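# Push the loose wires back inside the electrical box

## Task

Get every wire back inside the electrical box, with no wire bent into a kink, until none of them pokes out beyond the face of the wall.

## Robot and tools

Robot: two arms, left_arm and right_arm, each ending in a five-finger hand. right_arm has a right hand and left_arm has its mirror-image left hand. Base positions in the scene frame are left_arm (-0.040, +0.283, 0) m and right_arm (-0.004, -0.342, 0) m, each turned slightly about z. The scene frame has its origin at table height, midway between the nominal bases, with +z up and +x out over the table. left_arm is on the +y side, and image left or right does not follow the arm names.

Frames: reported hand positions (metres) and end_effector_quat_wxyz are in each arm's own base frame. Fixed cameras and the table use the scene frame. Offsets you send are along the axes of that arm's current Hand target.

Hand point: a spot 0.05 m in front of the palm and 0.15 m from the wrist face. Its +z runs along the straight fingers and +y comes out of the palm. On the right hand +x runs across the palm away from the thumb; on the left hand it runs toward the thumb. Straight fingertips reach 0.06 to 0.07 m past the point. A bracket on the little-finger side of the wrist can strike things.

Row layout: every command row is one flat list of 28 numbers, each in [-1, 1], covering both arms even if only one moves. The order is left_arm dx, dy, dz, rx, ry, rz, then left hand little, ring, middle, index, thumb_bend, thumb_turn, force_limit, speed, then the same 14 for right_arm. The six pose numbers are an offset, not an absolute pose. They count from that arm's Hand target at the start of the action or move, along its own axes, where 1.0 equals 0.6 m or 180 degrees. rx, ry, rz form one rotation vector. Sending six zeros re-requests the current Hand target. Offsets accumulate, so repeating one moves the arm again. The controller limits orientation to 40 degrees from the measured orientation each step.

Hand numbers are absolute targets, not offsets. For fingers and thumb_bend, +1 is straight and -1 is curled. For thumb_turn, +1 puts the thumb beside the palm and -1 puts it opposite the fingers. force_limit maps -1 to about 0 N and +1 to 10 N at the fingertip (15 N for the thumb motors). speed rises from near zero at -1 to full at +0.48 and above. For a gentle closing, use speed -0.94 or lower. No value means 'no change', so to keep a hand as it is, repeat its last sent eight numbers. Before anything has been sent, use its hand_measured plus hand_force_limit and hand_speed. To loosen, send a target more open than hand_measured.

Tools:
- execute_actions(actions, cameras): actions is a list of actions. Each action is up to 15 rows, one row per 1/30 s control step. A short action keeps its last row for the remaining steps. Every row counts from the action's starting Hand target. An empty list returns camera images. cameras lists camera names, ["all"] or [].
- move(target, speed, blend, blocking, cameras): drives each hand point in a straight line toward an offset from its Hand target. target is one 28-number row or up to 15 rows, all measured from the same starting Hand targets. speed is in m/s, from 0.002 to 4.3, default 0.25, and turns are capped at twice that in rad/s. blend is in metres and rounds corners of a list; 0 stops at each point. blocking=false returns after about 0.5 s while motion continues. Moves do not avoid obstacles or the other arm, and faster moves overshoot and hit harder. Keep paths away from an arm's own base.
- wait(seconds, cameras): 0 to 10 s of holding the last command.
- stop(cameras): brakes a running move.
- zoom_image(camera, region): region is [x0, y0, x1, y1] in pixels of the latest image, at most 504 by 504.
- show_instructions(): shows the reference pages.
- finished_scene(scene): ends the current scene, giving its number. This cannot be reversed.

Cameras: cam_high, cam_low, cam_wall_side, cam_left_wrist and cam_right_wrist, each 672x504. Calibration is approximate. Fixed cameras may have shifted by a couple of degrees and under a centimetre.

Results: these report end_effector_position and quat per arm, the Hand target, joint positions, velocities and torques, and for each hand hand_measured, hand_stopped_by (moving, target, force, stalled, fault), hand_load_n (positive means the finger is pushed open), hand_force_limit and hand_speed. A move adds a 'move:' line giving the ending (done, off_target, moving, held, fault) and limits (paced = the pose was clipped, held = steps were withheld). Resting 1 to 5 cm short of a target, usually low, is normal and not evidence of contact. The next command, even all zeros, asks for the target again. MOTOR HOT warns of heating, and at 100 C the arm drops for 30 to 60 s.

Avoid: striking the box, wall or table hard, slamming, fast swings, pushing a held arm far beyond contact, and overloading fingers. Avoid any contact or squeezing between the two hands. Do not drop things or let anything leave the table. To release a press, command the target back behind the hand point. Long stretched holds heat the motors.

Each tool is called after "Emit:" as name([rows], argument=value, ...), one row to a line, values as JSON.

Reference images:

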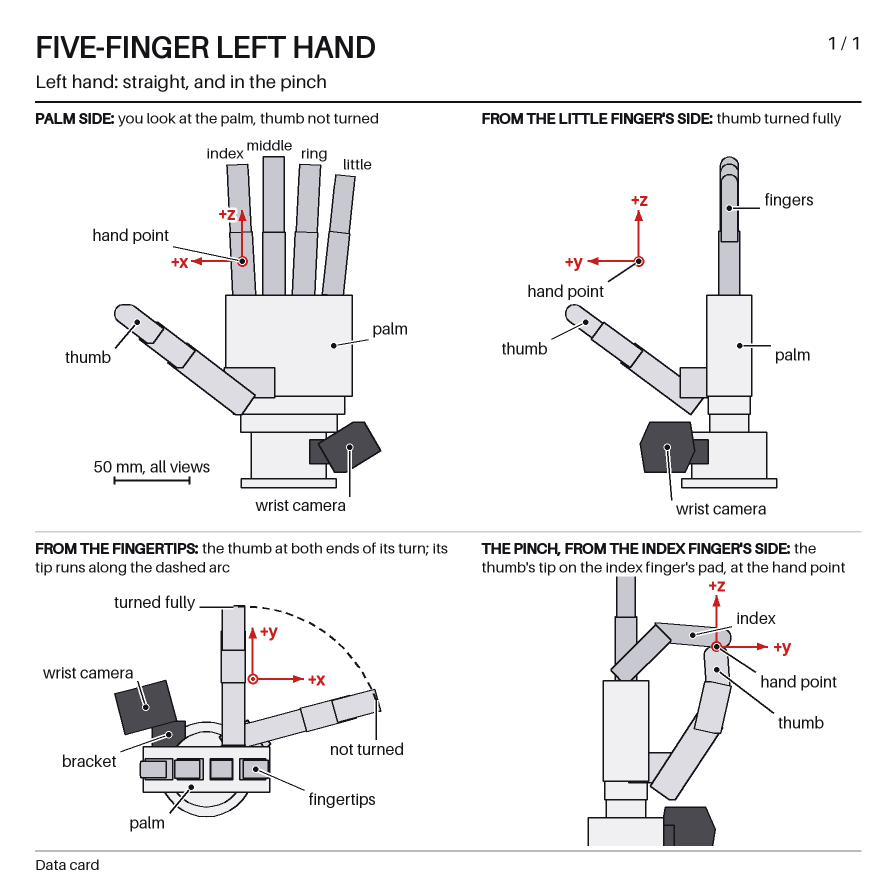

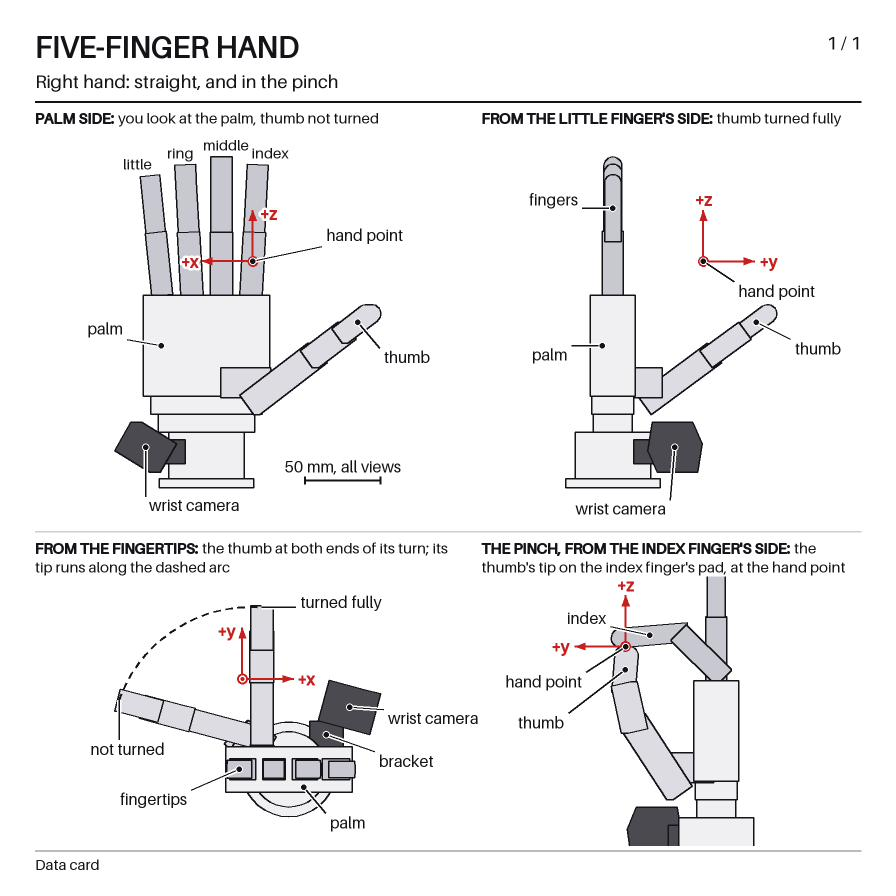

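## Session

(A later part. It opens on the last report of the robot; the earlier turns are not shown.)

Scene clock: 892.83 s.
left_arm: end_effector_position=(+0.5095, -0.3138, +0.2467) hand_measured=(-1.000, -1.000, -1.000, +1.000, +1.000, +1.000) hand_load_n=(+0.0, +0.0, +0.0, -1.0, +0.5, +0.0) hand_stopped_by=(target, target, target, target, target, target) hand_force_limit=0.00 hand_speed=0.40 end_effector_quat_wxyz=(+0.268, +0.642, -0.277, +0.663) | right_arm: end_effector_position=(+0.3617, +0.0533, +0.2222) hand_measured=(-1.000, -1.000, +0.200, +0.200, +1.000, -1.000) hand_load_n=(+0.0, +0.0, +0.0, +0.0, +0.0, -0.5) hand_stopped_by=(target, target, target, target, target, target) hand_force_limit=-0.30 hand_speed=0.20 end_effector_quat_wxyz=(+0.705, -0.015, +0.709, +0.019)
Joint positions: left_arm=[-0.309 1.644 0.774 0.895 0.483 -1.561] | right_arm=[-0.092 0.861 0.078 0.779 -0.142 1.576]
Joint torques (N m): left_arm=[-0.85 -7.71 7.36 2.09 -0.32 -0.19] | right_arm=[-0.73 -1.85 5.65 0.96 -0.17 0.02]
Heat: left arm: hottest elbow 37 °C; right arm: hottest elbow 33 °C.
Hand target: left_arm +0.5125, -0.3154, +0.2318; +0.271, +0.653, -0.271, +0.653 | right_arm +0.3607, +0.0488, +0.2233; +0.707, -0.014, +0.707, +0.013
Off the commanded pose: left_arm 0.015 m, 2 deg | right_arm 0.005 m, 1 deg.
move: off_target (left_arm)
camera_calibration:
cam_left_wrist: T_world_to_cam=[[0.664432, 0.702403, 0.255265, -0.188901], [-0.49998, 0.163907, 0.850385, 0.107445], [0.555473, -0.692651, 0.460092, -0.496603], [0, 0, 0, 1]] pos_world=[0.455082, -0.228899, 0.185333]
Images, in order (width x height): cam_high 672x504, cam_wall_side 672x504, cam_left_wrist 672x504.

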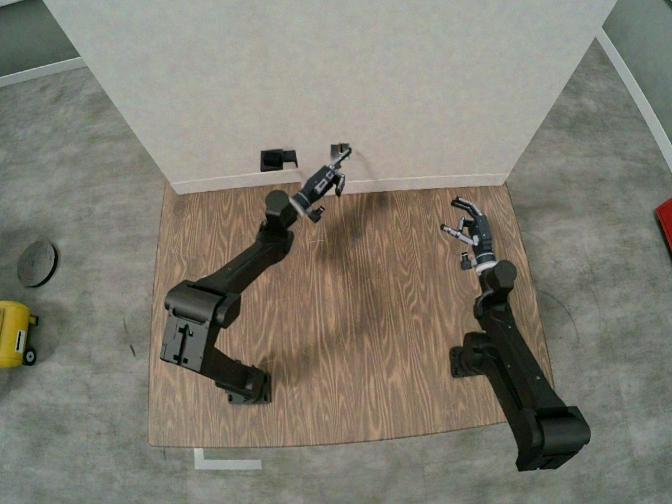

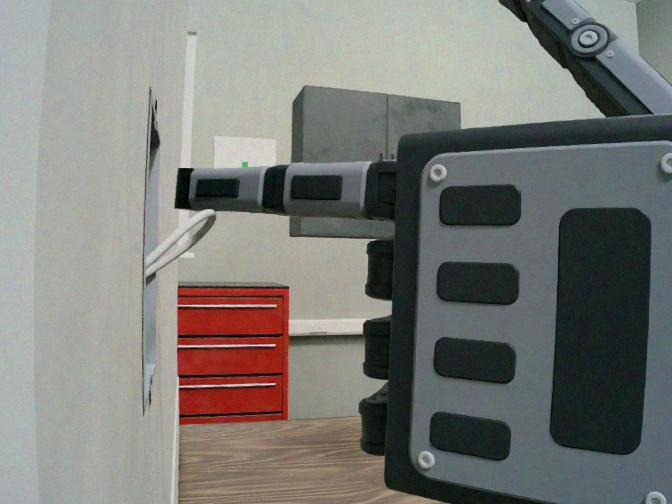

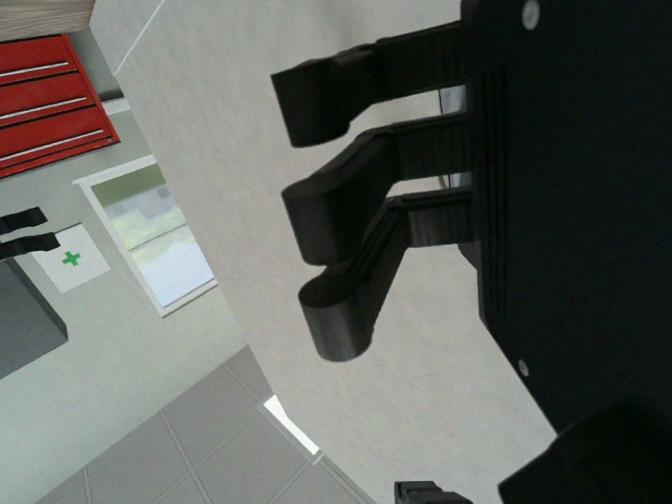

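Emit:
move([
  [-0.015,0.0,0.0,0,0,0,-1,-1,-1,1,1,1,0,0.4,0,0,0,0,0,0,-1,-1,0.2,0.2,1,-1,-0.3,0.2],
  [0.035,0.02,-0.02,0,0,0,-1,-1,-1,1,1,1,0,0.4,0,0,0,0,0,0,-1,-1,0.2,0.2,1,-1,-0.3,0.2],
], speed=0.05, cameras=["cam_wall_side","cam_left_wrist","cam_high"])

Emit:
zoom_image(camera="cam_high", region=[310, 130, 370, 180])

Emit:
zoom_image(camera="cam_wall_side", region=[100, 20, 340, 440])

Scene clock: 901.10 s.
left_arm: end_effector_position=(+0.4987, -0.3121, +0.2405) hand_measured=(-1.000, -1.000, -1.000, +1.000, +1.000, +1.000) hand_load_n=(+0.0, +0.0, +0.0, +0.0, +0.0, +0.0) hand_stopped_by=(target, target, target, target, target, target) hand_force_limit=0.00 hand_speed=0.40 end_effector_quat_wxyz=(+0.267, +0.658, -0.273, +0.649) | right_arm: end_effector_position=(+0.3617, +0.0533, +0.2222) hand_measured=(-1.000, -1.000, +0.200, +0.200, +1.000, -1.000) hand_load_n=(+0.0, -0.5, +0.0, +0.0, +0.0, +0.0) hand_stopped_by=(target, target, target, target, target, target) hand_force_limit=-0.30 hand_speed=0.20 end_effector_quat_wxyz=(+0.705, -0.015, +0.709, +0.019)
Joint positions: left_arm=[-0.315 1.61 0.738 0.857 0.468 -1.561] | right_arm=[-0.092 0.861 0.078 0.779 -0.142 1.576]
Joint torques (N m): left_arm=[-1.32 -10.87 7.76 1.5 -0.15 -0.2] | right_arm=[-0.67 -1.79 5.63 1.03 -0.17 0.02]
Heat: left arm: hottest elbow 36 °C; right arm: hottest elbow 33 °C.
Hand target: left_arm +0.4954, -0.3153, +0.2527; +0.271, +0.653, -0.271, +0.653 | right_arm +0.3607, +0.0488, +0.2233; +0.707, -0.014, +0.707, +0.013
Off the commanded pose: left_arm 0.013 m, 1 deg | right_arm 0.005 m, 1 deg.
move: off_target (left_arm)
camera_calibration:
cam_left_wrist: T_world_to_cam=[[0.668062, 0.704919, 0.238292, -0.178188], [-0.468111, 0.149208, 0.870982, 0.0816638], [0.578416, -0.693417, 0.42966, -0.490914], [0, 0, 0, 1]] pos_world=[0.441221, -0.226985, 0.182259]
Images, in order (width x height): cam_high 672x504, cam_wall_side 672x504, cam_left_wrist 672x504.

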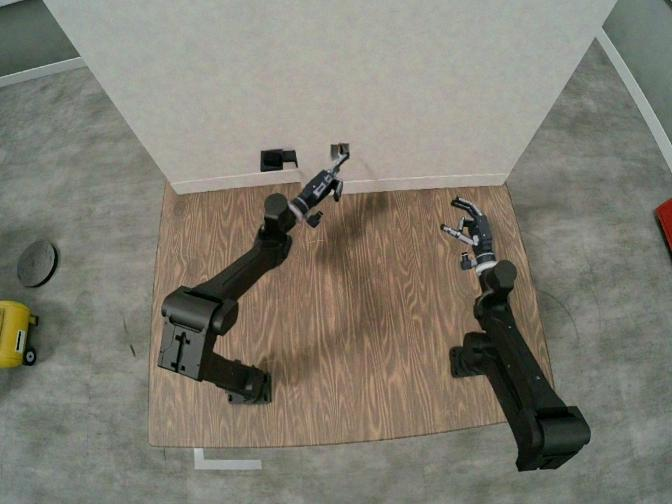

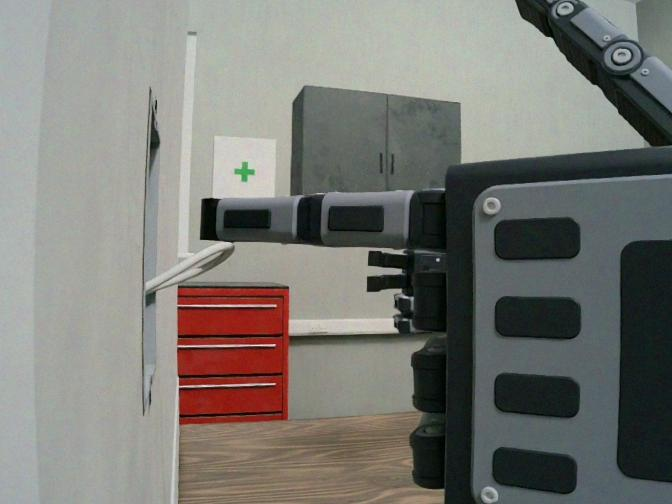

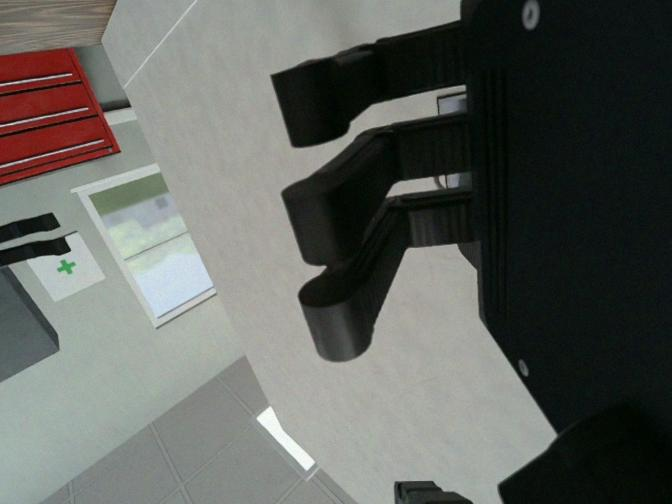

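Scaled by 8.400 from the camera's 672x504 image, which has a finer 960x720 frame.

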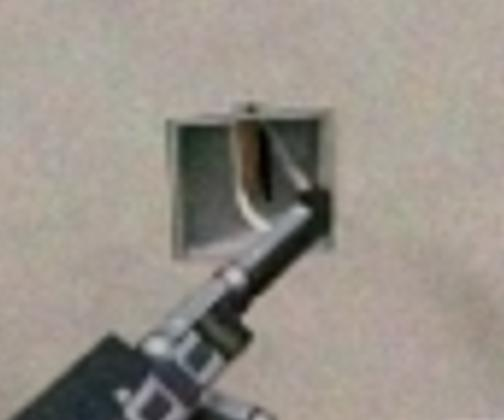

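Scaled by 1.200 from the camera's 672x504 image, which has a finer 960x720 frame.

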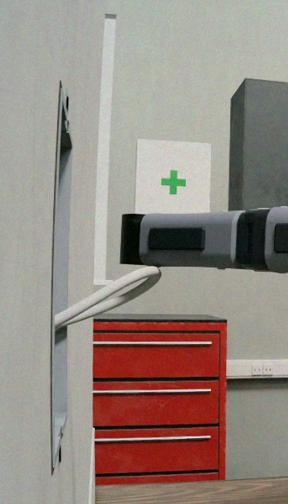

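Emit:
move([
  [0.067,0.0235,-0.047,0,0,0,-1,-1,-1,1,1,1,0,0.4,0,0,0,0,0,0,-1,-1,0.2,0.2,1,-1,-0.3,0.2],
  [0.112,-0.006,-0.124,0.2021,-0.2019,0.4701,-1,-1,-0.1,-0.1,1,1,0,0.4,0,0,0,0,0,0,-1,-1,0.2,0.2,1,-1,-0.3,0.2],
  [-0.005,-0.0625,0.032,0.2021,-0.2019,0.4701,-1,-1,-0.1,-0.1,1,1,0,0.4,0,0,0,0,0,0,-1,-1,0.2,0.2,1,-1,-0.3,0.2],
], speed=0.25, cameras=["cam_wall_side","cam_left_wrist","cam_high"])

Emit:
zoom_image(camera="cam_high", region=[310, 130, 370, 180])

Emit:
zoom_image(camera="cam_wall_side", region=[100, 20, 340, 440])

Scene clock: 916.87 s.
left_arm: end_effector_position=(+0.5185, -0.2944, +0.2199) hand_measured=(-1.000, -1.000, -0.100, -0.100, +1.000, +1.000) hand_load_n=(+0.0, +0.0, -0.5, +0.5, +0.0, -0.5) hand_stopped_by=(target, target, target, target, target, target) hand_force_limit=0.00 hand_speed=0.40 end_effector_quat_wxyz=(+0.501, -0.509, +0.515, -0.474) | right_arm: end_effector_position=(+0.3617, +0.0533, +0.2222) hand_measured=(-1.000, -1.000, +0.200, +0.200, +1.000, -1.000) hand_load_n=(+0.0, +0.0, +0.0, +0.0, +0.0, +0.0) hand_stopped_by=(target, target, target, target, target, target) hand_force_limit=-0.30 hand_speed=0.20 end_effector_quat_wxyz=(+0.705, -0.015, +0.709, +0.019)
Joint positions: left_arm=[-0.689 1.434 0.821 0.548 -0.711 -0.008] | right_arm=[-0.092 0.861 0.078 0.779 -0.142 1.576]
Joint torques (N m): left_arm=[0.15 -7.77 13.55 2.71 0.14 0.04] | right_arm=[-0.73 -1.85 5.63 1.02 -0.18 0.02]
Heat: left arm: hottest elbow 37 °C; right arm: hottest elbow 33 °C.
Hand target: left_arm +0.5356, -0.3023, +0.2497; +0.507, -0.506, +0.494, -0.494 | right_arm +0.3607, +0.0488, +0.2233; +0.707, -0.014, +0.707, +0.013
Off the commanded pose: left_arm 0.035 m, 3 deg | right_arm 0.005 m, 1 deg.
move: off_target (left_arm); target 2's new numbers were sent with left_arm's hand 0.032 m and 3 deg from that target
camera_calibration:
cam_left_wrist: T_world_to_cam=[[0.0258352, -0.267357, 0.963251, -0.311698], [-0.441111, -0.86774, -0.229016, 0.034721], [0.897081, -0.418984, -0.140352, -0.44027], [0, 0, 0, 1]] pos_world=[0.418326, -0.237672, 0.246403]
Images, in order (width x height): cam_high 672x504, cam_wall_side 672x504, cam_left_wrist 672x504.

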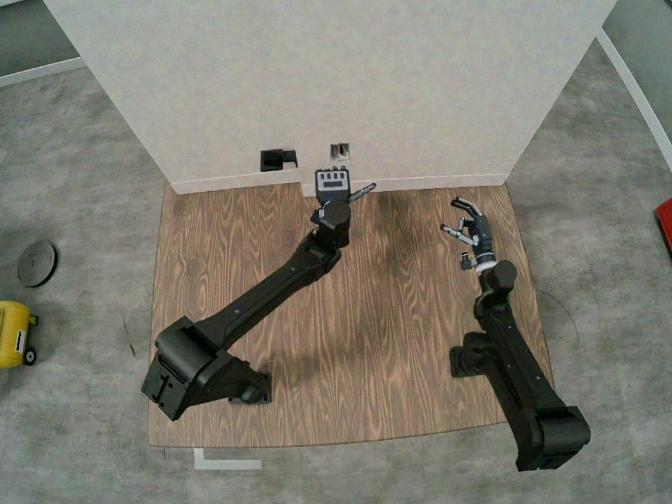

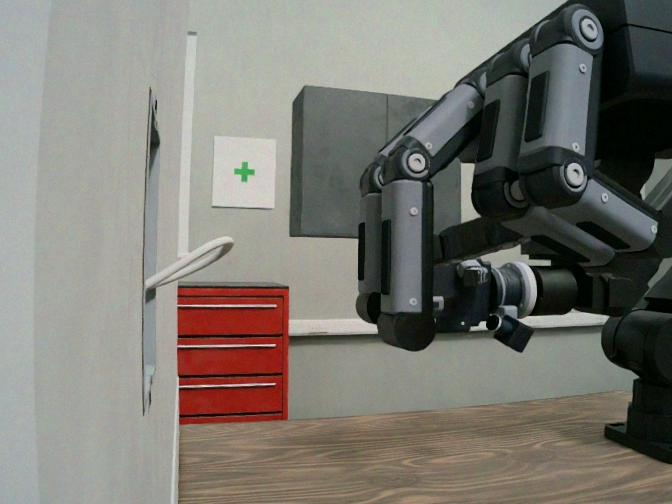

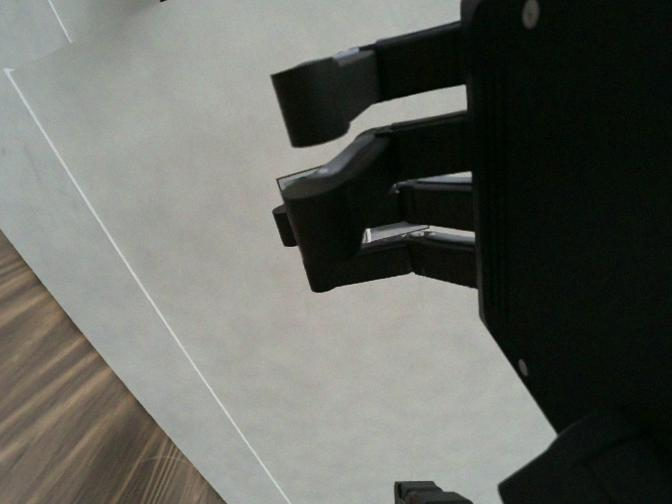

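Scaled by 8.400 from the camera's 672x504 image, which has a finer 960x720 frame.

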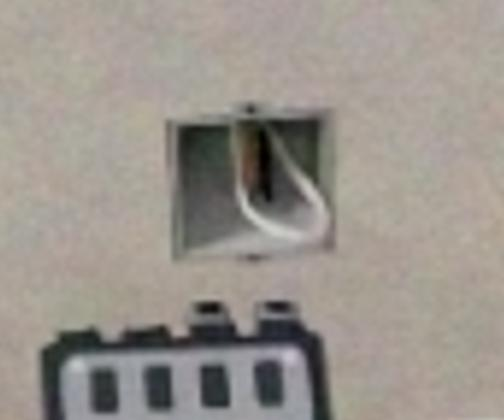

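Scaled by 1.200 from the camera's 672x504 image, which has a finer 960x720 frame.

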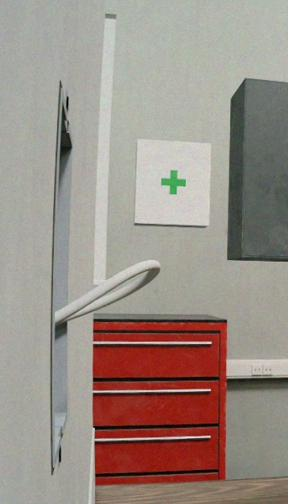

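Emit:
move([
  [0.006,-0.003,0.08,0,0,0,-1,-1,-0.1,-0.1,1,1,0,0.4,0,0,0,0,0,0,-1,-1,0.2,0.2,1,-1,-0.3,0.2],
], speed=0.08, cameras=["cam_wall_side","cam_high"])

Emit:
zoom_image(camera="cam_high", region=[310, 130, 370, 180])

Emit:
zoom_image(camera="cam_wall_side", region=[100, 20, 340, 440])

Scene clock: 925.50 s.
left_arm: end_effector_position=(+0.5625, -0.2986, +0.2250) hand_measured=(-1.000, -1.000, -0.100, -0.100, +1.000, +1.000) hand_load_n=(+0.0, +0.0, +0.0, -2.5, +0.0, -0.5) hand_stopped_by=(target, target, target, target, target, target) hand_force_limit=0.00 hand_speed=0.40 end_effector_quat_wxyz=(+0.500, -0.508, +0.512, -0.480) | right_arm: end_effector_position=(+0.3617, +0.0533, +0.2222) hand_measured=(-1.000, -1.000, +0.200, +0.200, +1.000, -1.000) hand_load_n=(+0.0, +0.0, +0.0, +0.0, +0.5, +0.0) hand_stopped_by=(target, target, target, target, target, target) hand_force_limit=-0.30 hand_speed=0.20 end_effector_quat_wxyz=(+0.705, -0.015, +0.709, +0.019)
Joint positions: left_arm=[-0.633 1.519 0.921 0.548 -0.65 -0.006] | right_arm=[-0.092 0.861 0.078 0.779 -0.142 1.576]
Joint torques (N m): left_arm=[-0.21 -8.41 14.65 2.07 0.08 0.02] | right_arm=[-0.67 -1.85 5.64 1.01 -0.17 0.02]
Heat: left arm: hottest elbow 39 °C; right arm: hottest elbow 33 °C.
Hand target: left_arm +0.5836, -0.3049, +0.2516; +0.507, -0.506, +0.494, -0.494 | right_arm +0.3607, +0.0488, +0.2233; +0.707, -0.014, +0.707, +0.013
Off the commanded pose: left_arm 0.034 m, 3 deg | right_arm 0.005 m, 1 deg.
move: off_target (left_arm)
Images, in order (width x height): cam_high 672x504, cam_wall_side 672x504.

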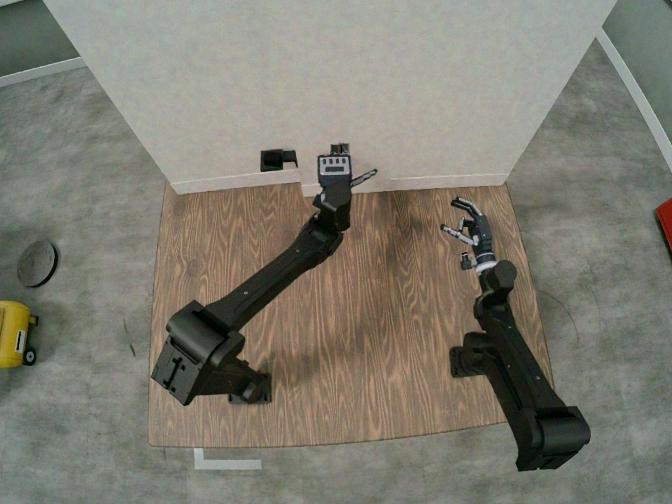

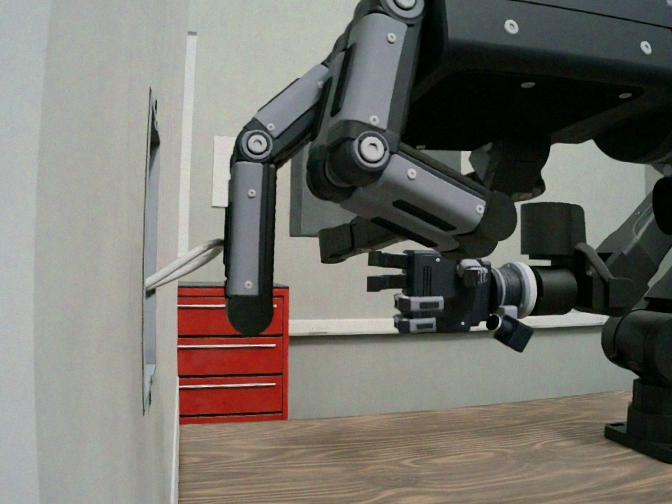

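Scaled by 8.400 from the camera's 672x504 image, which has a finer 960x720 frame.

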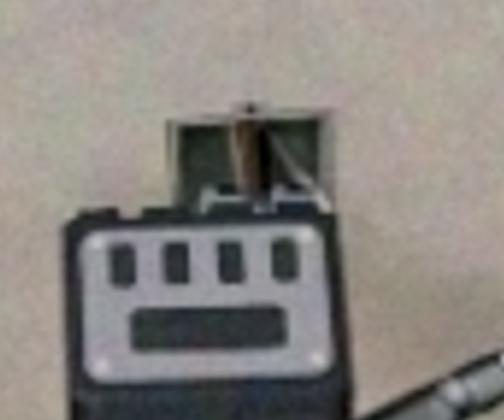

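Scaled by 1.200 from the camera's 672x504 image, which has a finer 960x720 frame.

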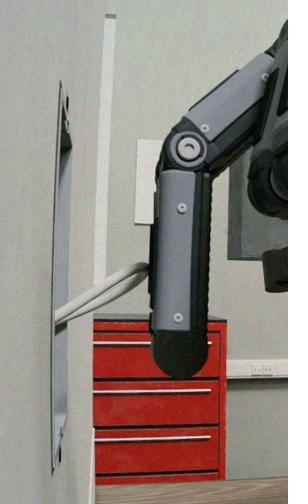

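Emit:
move([
  [-0.003,0.008,0.05,0,0,0,-1,-1,-0.1,-0.1,1,1,0,0.4,0,0,0,0,0,0,-1,-1,0.2,0.2,1,-1,-0.3,0.2],
], speed=0.06, cameras=["cam_wall_side","cam_high"])

Emit:
zoom_image(camera="cam_high", region=[310, 130, 370, 180])

Emit:
zoom_image(camera="cam_wall_side", region=[100, 20, 340, 440])

Scene clock: 930.93 s.
left_arm: end_effector_position=(+0.5788, -0.3040, +0.2298) hand_measured=(-1.000, -1.000, -0.100, -0.100, +1.000, +1.000) hand_load_n=(+0.0, +0.0, -0.5, -9.5, +0.0, +0.0) hand_stopped_by=(target, target, target, target, target, target) hand_force_limit=0.00 hand_speed=0.40 end_effector_quat_wxyz=(+0.497, -0.502, +0.513, -0.487) | right_arm: end_effector_position=(+0.3617, +0.0533, +0.2222) hand_measured=(-1.000, -1.000, +0.200, +0.200, +1.000, -1.000) hand_load_n=(+0.0, +0.0, +0.0, +0.0, +0.0, +0.0) hand_stopped_by=(target, target, target, target, target, target) hand_force_limit=-0.30 hand_speed=0.20 end_effector_quat_wxyz=(+0.705, -0.015, +0.709, +0.019)
Joint positions: left_arm=[-0.616 1.549 0.964 0.548 -0.615 -0.002] | right_arm=[-0.092 0.861 0.078 0.779 -0.142 1.576]
Joint torques (N m): left_arm=[2.43 -6.83 16.01 2.24 0.29 -0.01] | right_arm=[-0.79 -1.85 5.65 0.99 -0.17 0.03]
Heat: left arm: hottest elbow 40 °C; right arm: hottest elbow 33 °C.
Hand target: left_arm +0.6136, -0.3022, +0.2469; +0.507, -0.506, +0.494, -0.494 | right_arm +0.3607, +0.0488, +0.2233; +0.707, -0.014, +0.707, +0.013
Off the commanded pose: left_arm 0.039 m, 3 deg | right_arm 0.005 m, 1 deg.
move: off_target (left_arm)
Images, in order (width x height): cam_high 672x504, cam_wall_side 672x504.

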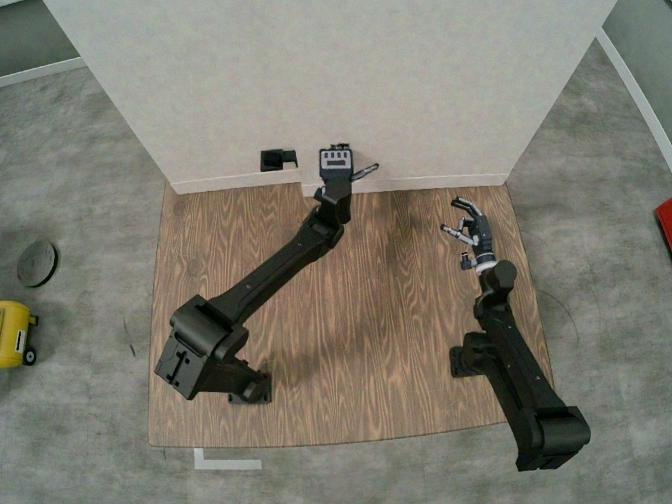

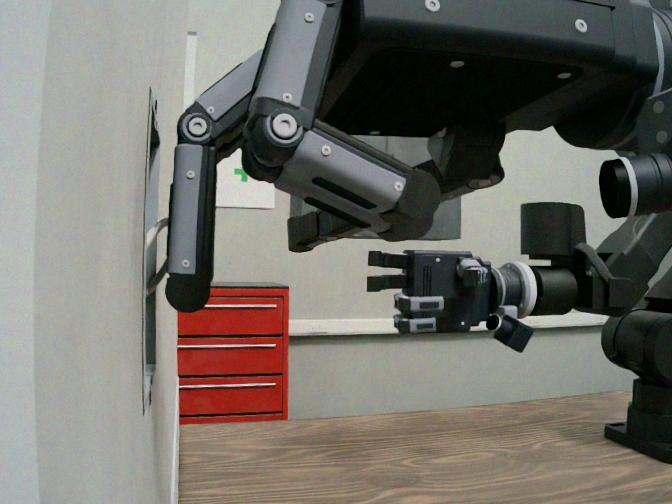

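Scaled by 8.400 from the camera's 672x504 image, which has a finer 960x720 frame.

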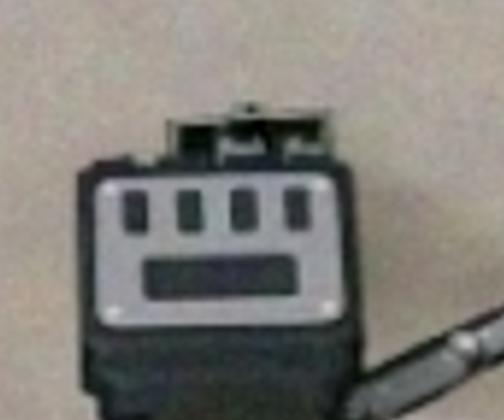

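Scaled by 1.200 from the camera's 672x504 image, which has a finer 960x720 frame.

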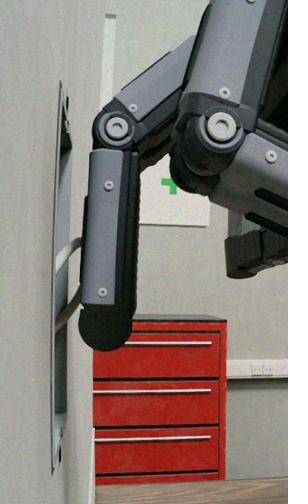

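Emit:
move([
  [-0.012,0.008,-0.03,0,0,0,-1,-1,-0.1,-0.1,1,1,0,0.4,0,0,0,0,0,0,-1,-1,0.2,0.2,1,-1,-0.3,0.2],
  [-0.015,0.005,0.01,0,0,0,-1,-1,-0.1,-0.1,1,1,0,0.4,0,0,0,0,0,0,-1,-1,0.2,0.2,1,-1,-0.3,0.2],
], speed=0.06, cameras=["cam_wall_side","cam_high","cam_left_wrist"])

Emit:
zoom_image(camera="cam_high", region=[310, 130, 370, 180])

Emit:
zoom_image(camera="cam_wall_side", region=[100, 20, 340, 440])

Scene clock: 940.80 s.
left_arm: end_effector_position=(+0.5814, -0.3035, +0.2303) hand_measured=(-1.000, -1.000, -0.100, -0.100, +1.000, +1.000) hand_load_n=(+0.0, +0.0, +0.0, -10.5, +0.0, +0.0) hand_stopped_by=(target, target, target, target, target, target) hand_force_limit=0.00 hand_speed=0.40 end_effector_quat_wxyz=(+0.493, -0.498, +0.517, -0.493) | right_arm: end_effector_position=(+0.3617, +0.0533, +0.2222) hand_measured=(-1.000, -1.000, +0.200, +0.200, +1.000, -1.000) hand_load_n=(+0.0, +0.0, +0.0, +0.0, +0.0, -0.5) hand_stopped_by=(target, target, target, target, target, target) hand_force_limit=-0.30 hand_speed=0.20 end_effector_quat_wxyz=(+0.705, -0.015, +0.709, +0.019)
Joint positions: left_arm=[-0.605 1.55 0.964 0.55 -0.587 -0.001] | right_arm=[-0.092 0.861 0.078 0.779 -0.142 1.576]
Joint torques (N m): left_arm=[3.43 -6.59 15.5 2.5 -0.01 -0.02] | right_arm=[-0.79 -1.79 5.63 1.01 -0.17 0.02]
Heat: left arm: hottest elbow 39 °C; right arm: hottest elbow 33 °C.
Hand target: left_arm +0.6193, -0.2932, +0.2440; +0.507, -0.506, +0.494, -0.494 | right_arm +0.3607, +0.0488, +0.2233; +0.707, -0.014, +0.707, +0.013
Off the commanded pose: left_arm 0.042 m, 3 deg | right_arm 0.005 m, 1 deg.
move: off_target (left_arm)
camera_calibration:
cam_left_wrist: T_world_to_cam=[[-0.00358196, -0.252585, 0.967568, -0.305192], [-0.471596, -0.852793, -0.224369, 0.0781902], [0.881808, -0.457105, -0.116064, -0.50738], [0, 0, 0, 1]] pos_world=[0.483193, -0.242333, 0.253949]
Images, in order (width x height): cam_high 672x504, cam_wall_side 672x504, cam_left_wrist 672x504.

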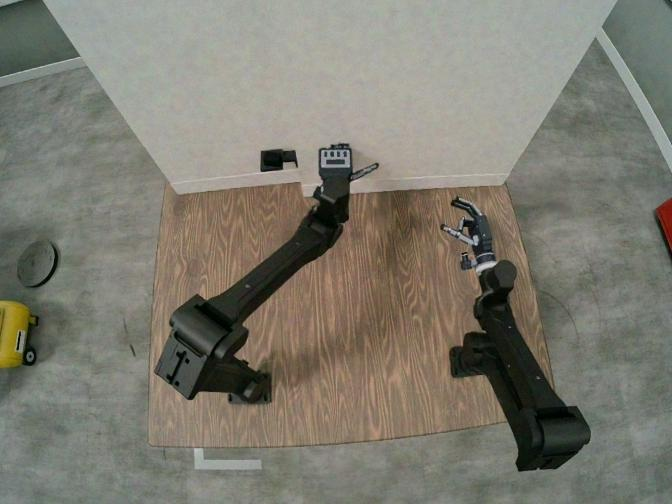

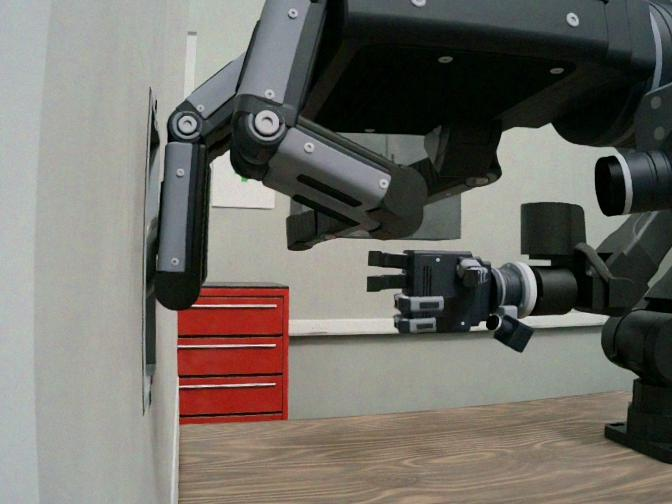

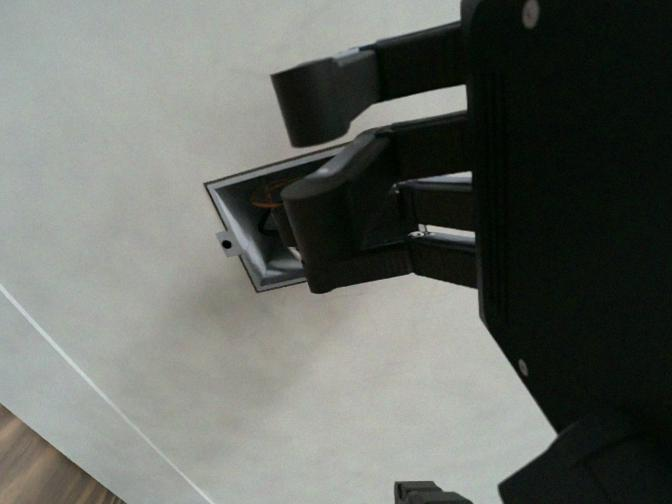

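Scaled by 8.400 from the camera's 672x504 image, which has a finer 960x720 frame.

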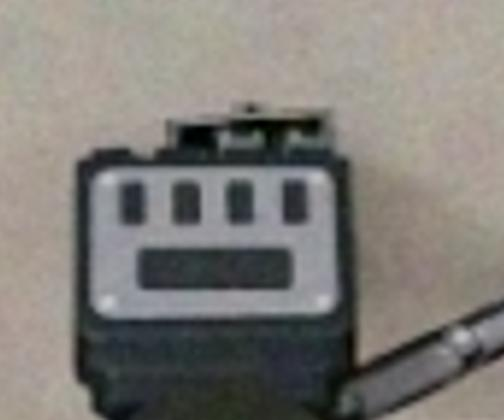

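Scaled by 1.200 from the camera's 672x504 image, which has a finer 960x720 frame.

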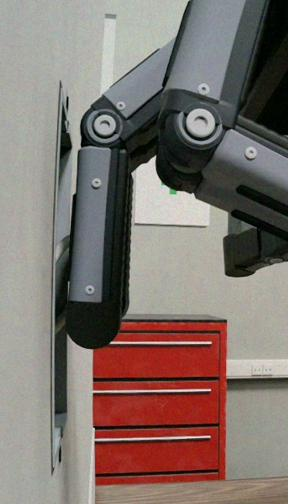

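Emit:
move([
  [0.0,0.0,-0.12,0,0,0,-1,-1,-0.1,-0.1,1,1,0,0.4,0,0,0,0,0,0,-1,-1,0.2,0.2,1,-1,-0.3,0.2],
], speed=0.1, cameras=["cam_wall_side","cam_high","cam_left_wrist"])

Emit:
zoom_image(camera="cam_high", region=[310, 130, 370, 180])

Emit:
zoom_image(camera="cam_wall_side", region=[100, 20, 340, 440])

Scene clock: 945.27 s.
left_arm: end_effector_position=(+0.5483, -0.2922, +0.2230) hand_measured=(-1.000, -1.000, -0.100, -0.100, +1.000, +1.000) hand_load_n=(+0.0, +0.0, +0.0, +0.0, +0.0, +0.0) hand_stopped_by=(target, target, target, target, target, target) hand_force_limit=0.00 hand_speed=0.40 end_effector_quat_wxyz=(+0.504, -0.509, +0.509, -0.477) | right_arm: end_effector_position=(+0.3617, +0.0533, +0.2222) hand_measured=(-1.000, -1.000, +0.200, +0.200, +1.000, -1.000) hand_load_n=(+0.0, +0.0, +0.0, +0.0, +0.0, -0.5) hand_stopped_by=(target, target, target, target, target, target) hand_force_limit=-0.30 hand_speed=0.20 end_effector_quat_wxyz=(+0.705, -0.015, +0.709, +0.019)
Joint positions: left_arm=[-0.645 1.489 0.878 0.565 -0.671 -0.001] | right_arm=[-0.092 0.861 0.078 0.779 -0.142 1.576]
Joint torques (N m): left_arm=[-1.08 -10.64 9.58 2.7 -0.21 -0.03] | right_arm=[-0.67 -1.79 5.64 1.01 -0.17 0.03]
Heat: left arm: hottest elbow 39 °C; right arm: hottest elbow 33 °C.
Hand target: left_arm +0.5474, -0.2948, +0.2439; +0.507, -0.506, +0.494, -0.494 | right_arm +0.3607, +0.0488, +0.2233; +0.707, -0.014, +0.707, +0.013
Off the commanded pose: left_arm 0.021 m, 3 deg | right_arm 0.005 m, 1 deg.
move: off_target (left_arm)
camera_calibration:
cam_left_wrist: T_world_to_cam=[[0.0143787, -0.261147, 0.965192, -0.307246], [-0.434323, -0.871104, -0.22922, 0.0458393], [0.900643, -0.415909, -0.125947, -0.469948], [0, 0, 0, 1]] pos_world=[0.447582, -0.235761, 0.24787]
Images, in order (width x height): cam_high 672x504, cam_wall_side 672x504, cam_left_wrist 672x504.

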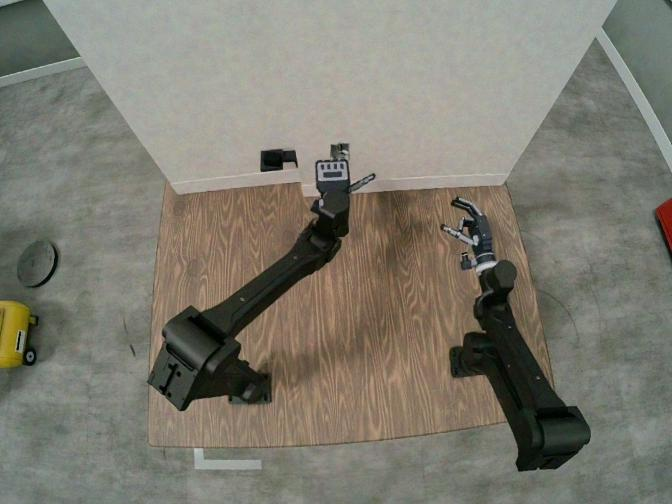

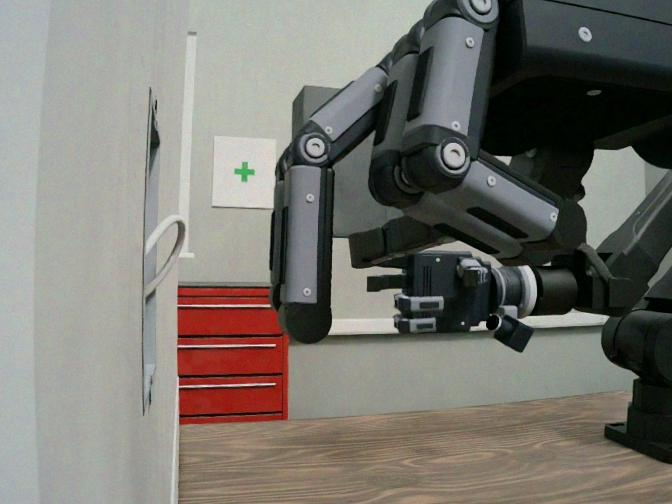

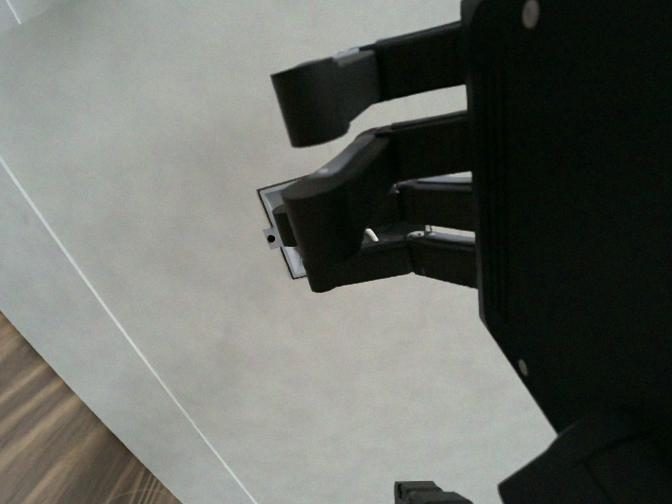

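Scaled by 8.400 from the camera's 672x504 image, which has a finer 960x720 frame.

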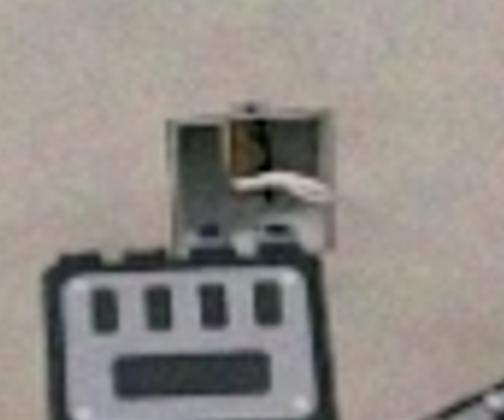

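Scaled by 1.200 from the camera's 672x504 image, which has a finer 960x720 frame.

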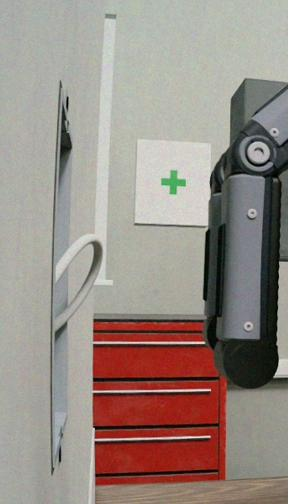

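Emit:
move([
  [0.018,-0.01,0.055,0,0,0,-1,-1,-0.1,-0.1,1,1,0,0.4,0,0,0,0,0,0,-1,-1,0.2,0.2,1,-1,-0.3,0.2],
], speed=0.08, cameras=["cam_wall_side","cam_high"])

Emit:
zoom_image(camera="cam_high", region=[310, 130, 370, 180])

Emit:
zoom_image(camera="cam_wall_side", region=[100, 20, 340, 440])

Scene clock: 952.73 s.
left_arm: end_effector_position=(+0.5639, -0.2990, +0.2274) hand_measured=(-1.000, -1.000, -0.100, -0.100, +1.000, +1.000) hand_load_n=(+0.0, +0.0, +0.0, +0.0, -0.5, -0.5) hand_stopped_by=(target, target, target, target, target, target) hand_force_limit=0.00 hand_speed=0.40 end_effector_quat_wxyz=(+0.503, -0.507, +0.507, -0.483) | right_arm: end_effector_position=(+0.3617, +0.0533, +0.2222) hand_measured=(-1.000, -1.000, +0.200, +0.200, +1.000, -1.000) hand_load_n=(+0.0, +0.0, +0.0, +0.0, +0.0, -0.5) hand_stopped_by=(target, target, target, target, target, target) hand_force_limit=-0.30 hand_speed=0.20 end_effector_quat_wxyz=(+0.705, -0.015, +0.709, +0.019)
Joint positions: left_arm=[-0.634 1.523 0.923 0.565 -0.655 -0.001] | right_arm=[-0.092 0.861 0.078 0.779 -0.142 1.576]
Joint torques (N m): left_arm=[0.21 -8.82 13.97 1.58 0.17 -0.02] | right_arm=[-0.79 -1.9 5.64 1.01 -0.18 0.02]
Heat: left arm: hottest elbow 39 °C; right arm: hottest elbow 33 °C.
Hand target: left_arm +0.5806, -0.3049, +0.2499; +0.507, -0.506, +0.494, -0.494 | right_arm +0.3607, +0.0488, +0.2233; +0.707, -0.014, +0.707, +0.013
Off the commanded pose: left_arm 0.029 m, 2 deg | right_arm 0.005 m, 1 deg.
move: off_target (left_arm)
Images, in order (width x height): cam_high 672x504, cam_wall_side 672x504.

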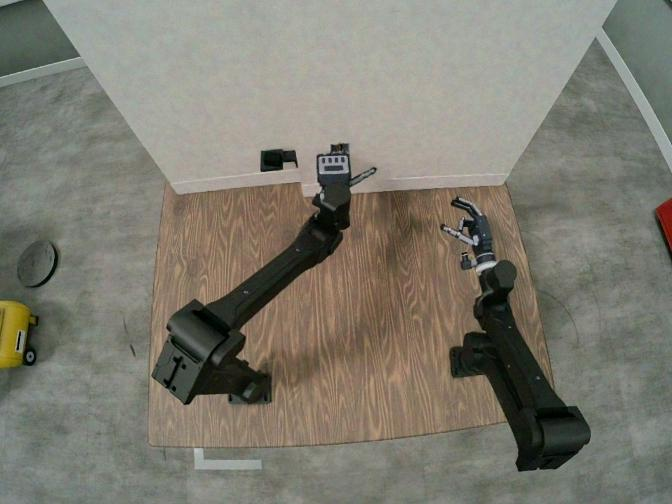

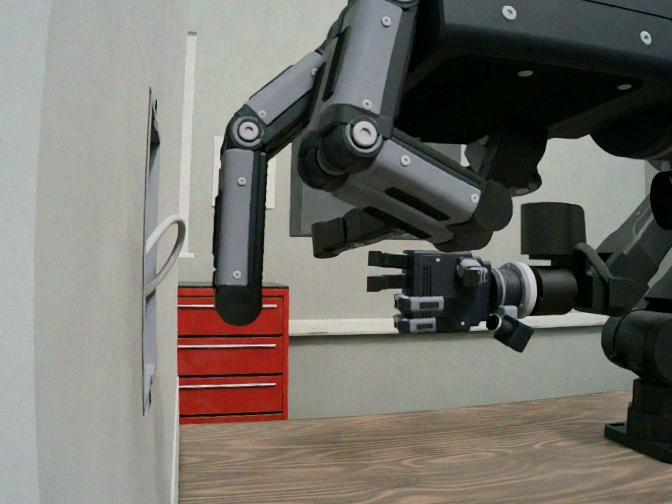

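Scaled by 8.400 from the camera's 672x504 image, which has a finer 960x720 frame.

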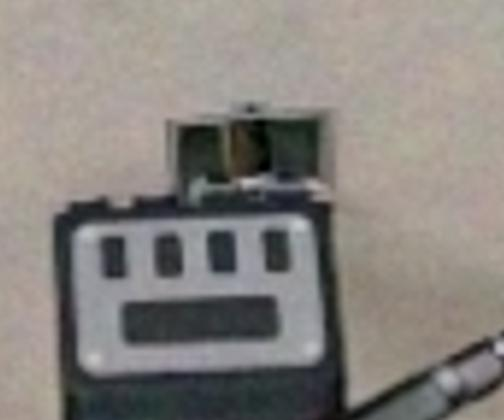

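Scaled by 1.200 from the camera's 672x504 image, which has a finer 960x720 frame.

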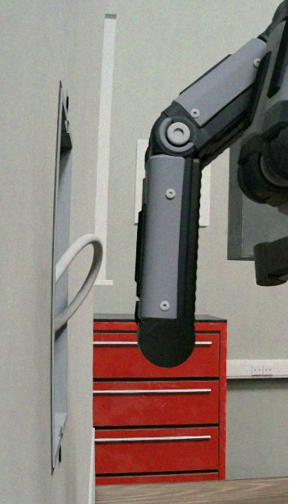

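Emit:
move([
  [0.0,0.0,0.025,0,0,0,-1,-1,-0.1,-0.1,1,1,0,0.4,0,0,0,0,0,0,-1,-1,0.2,0.2,1,-1,-0.3,0.2],
  [-0.01,0.006,0.065,0,0,0,-1,-1,-0.1,-0.1,1,1,0,0.4,0,0,0,0,0,0,-1,-1,0.2,0.2,1,-1,-0.3,0.2],
], speed=0.05, cameras=["cam_wall_side","cam_high"])

Emit:
zoom_image(camera="cam_high", region=[310, 130, 370, 180])

Emit:
zoom_image(camera="cam_wall_side", region=[100, 20, 340, 440])

Scene clock: 958.13 s.
left_arm: end_effector_position=(+0.5850, -0.3026, +0.2302) hand_measured=(-1.000, -1.000, -0.100, -0.100, +1.000, +1.000) hand_load_n=(+0.0, +0.0, +0.0, -8.5, +0.0, -0.5) hand_stopped_by=(target, target, target, target, target, target) hand_force_limit=0.00 hand_speed=0.40 end_effector_quat_wxyz=(+0.496, -0.500, +0.511, -0.492) | right_arm: end_effector_position=(+0.3617, +0.0533, +0.2222) hand_measured=(-1.000, -1.000, +0.200, +0.200, +1.000, -1.000) hand_load_n=(+0.0, +0.0, +0.0, +0.0, +0.0, -0.5) hand_stopped_by=(target, target, target, target, target, target) hand_force_limit=-0.30 hand_speed=0.20 end_effector_quat_wxyz=(+0.705, -0.015, +0.709, +0.019)
Joint positions: left_arm=[-0.604 1.56 0.97 0.562 -0.598 -0.001] | right_arm=[-0.092 0.861 0.078 0.779 -0.142 1.576]
Joint torques (N m): left_arm=[2.55 -7.18 16.01 1.65 0.17 -0.02] | right_arm=[-0.67 -1.79 5.64 0.99 -0.17 0.02]
Heat: left arm: hottest elbow 40 °C; right arm: hottest elbow 33 °C.
Hand target: left_arm +0.6196, -0.2978, +0.2464; +0.507, -0.506, +0.494, -0.494 | right_arm +0.3607, +0.0488, +0.2233; +0.707, -0.014, +0.707, +0.013
Off the commanded pose: left_arm 0.038 m, 2 deg | right_arm 0.005 m, 1 deg.
move: off_target (left_arm)
Images, in order (width x height): cam_high 672x504, cam_wall_side 672x504.

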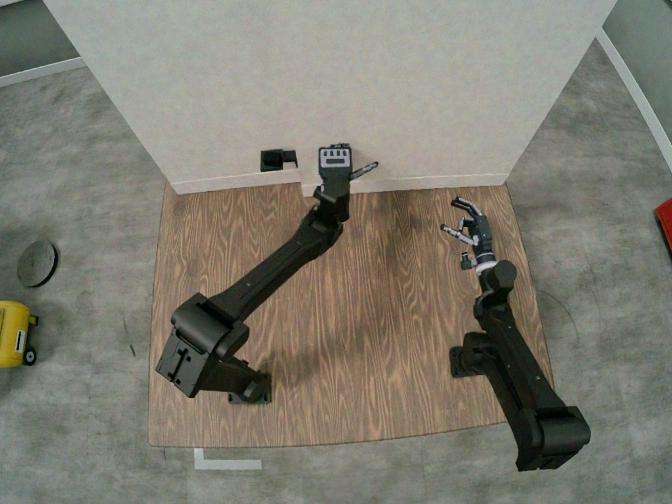

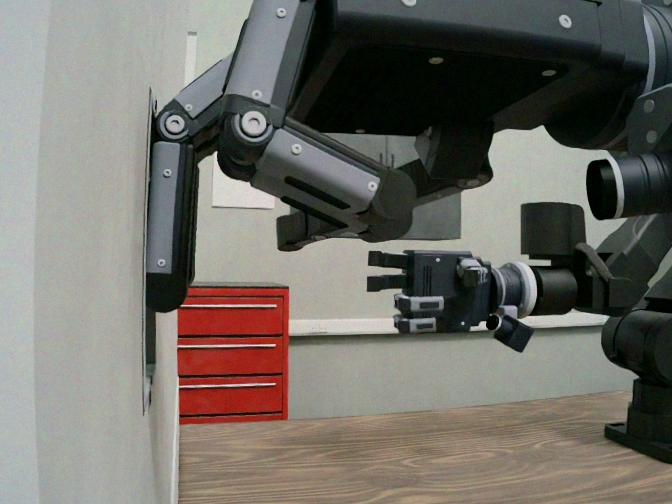

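Scaled by 8.400 from the camera's 672x504 image, which has a finer 960x720 frame.

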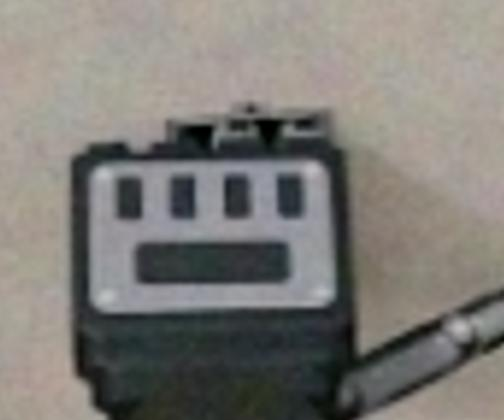

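Scaled by 1.200 from the camera's 672x504 image, which has a finer 960x720 frame.

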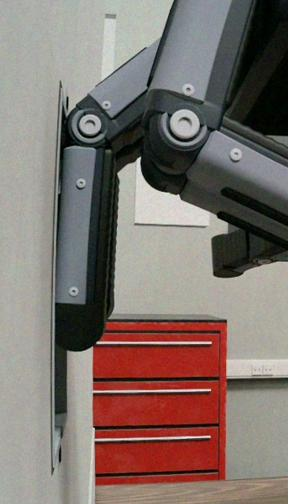

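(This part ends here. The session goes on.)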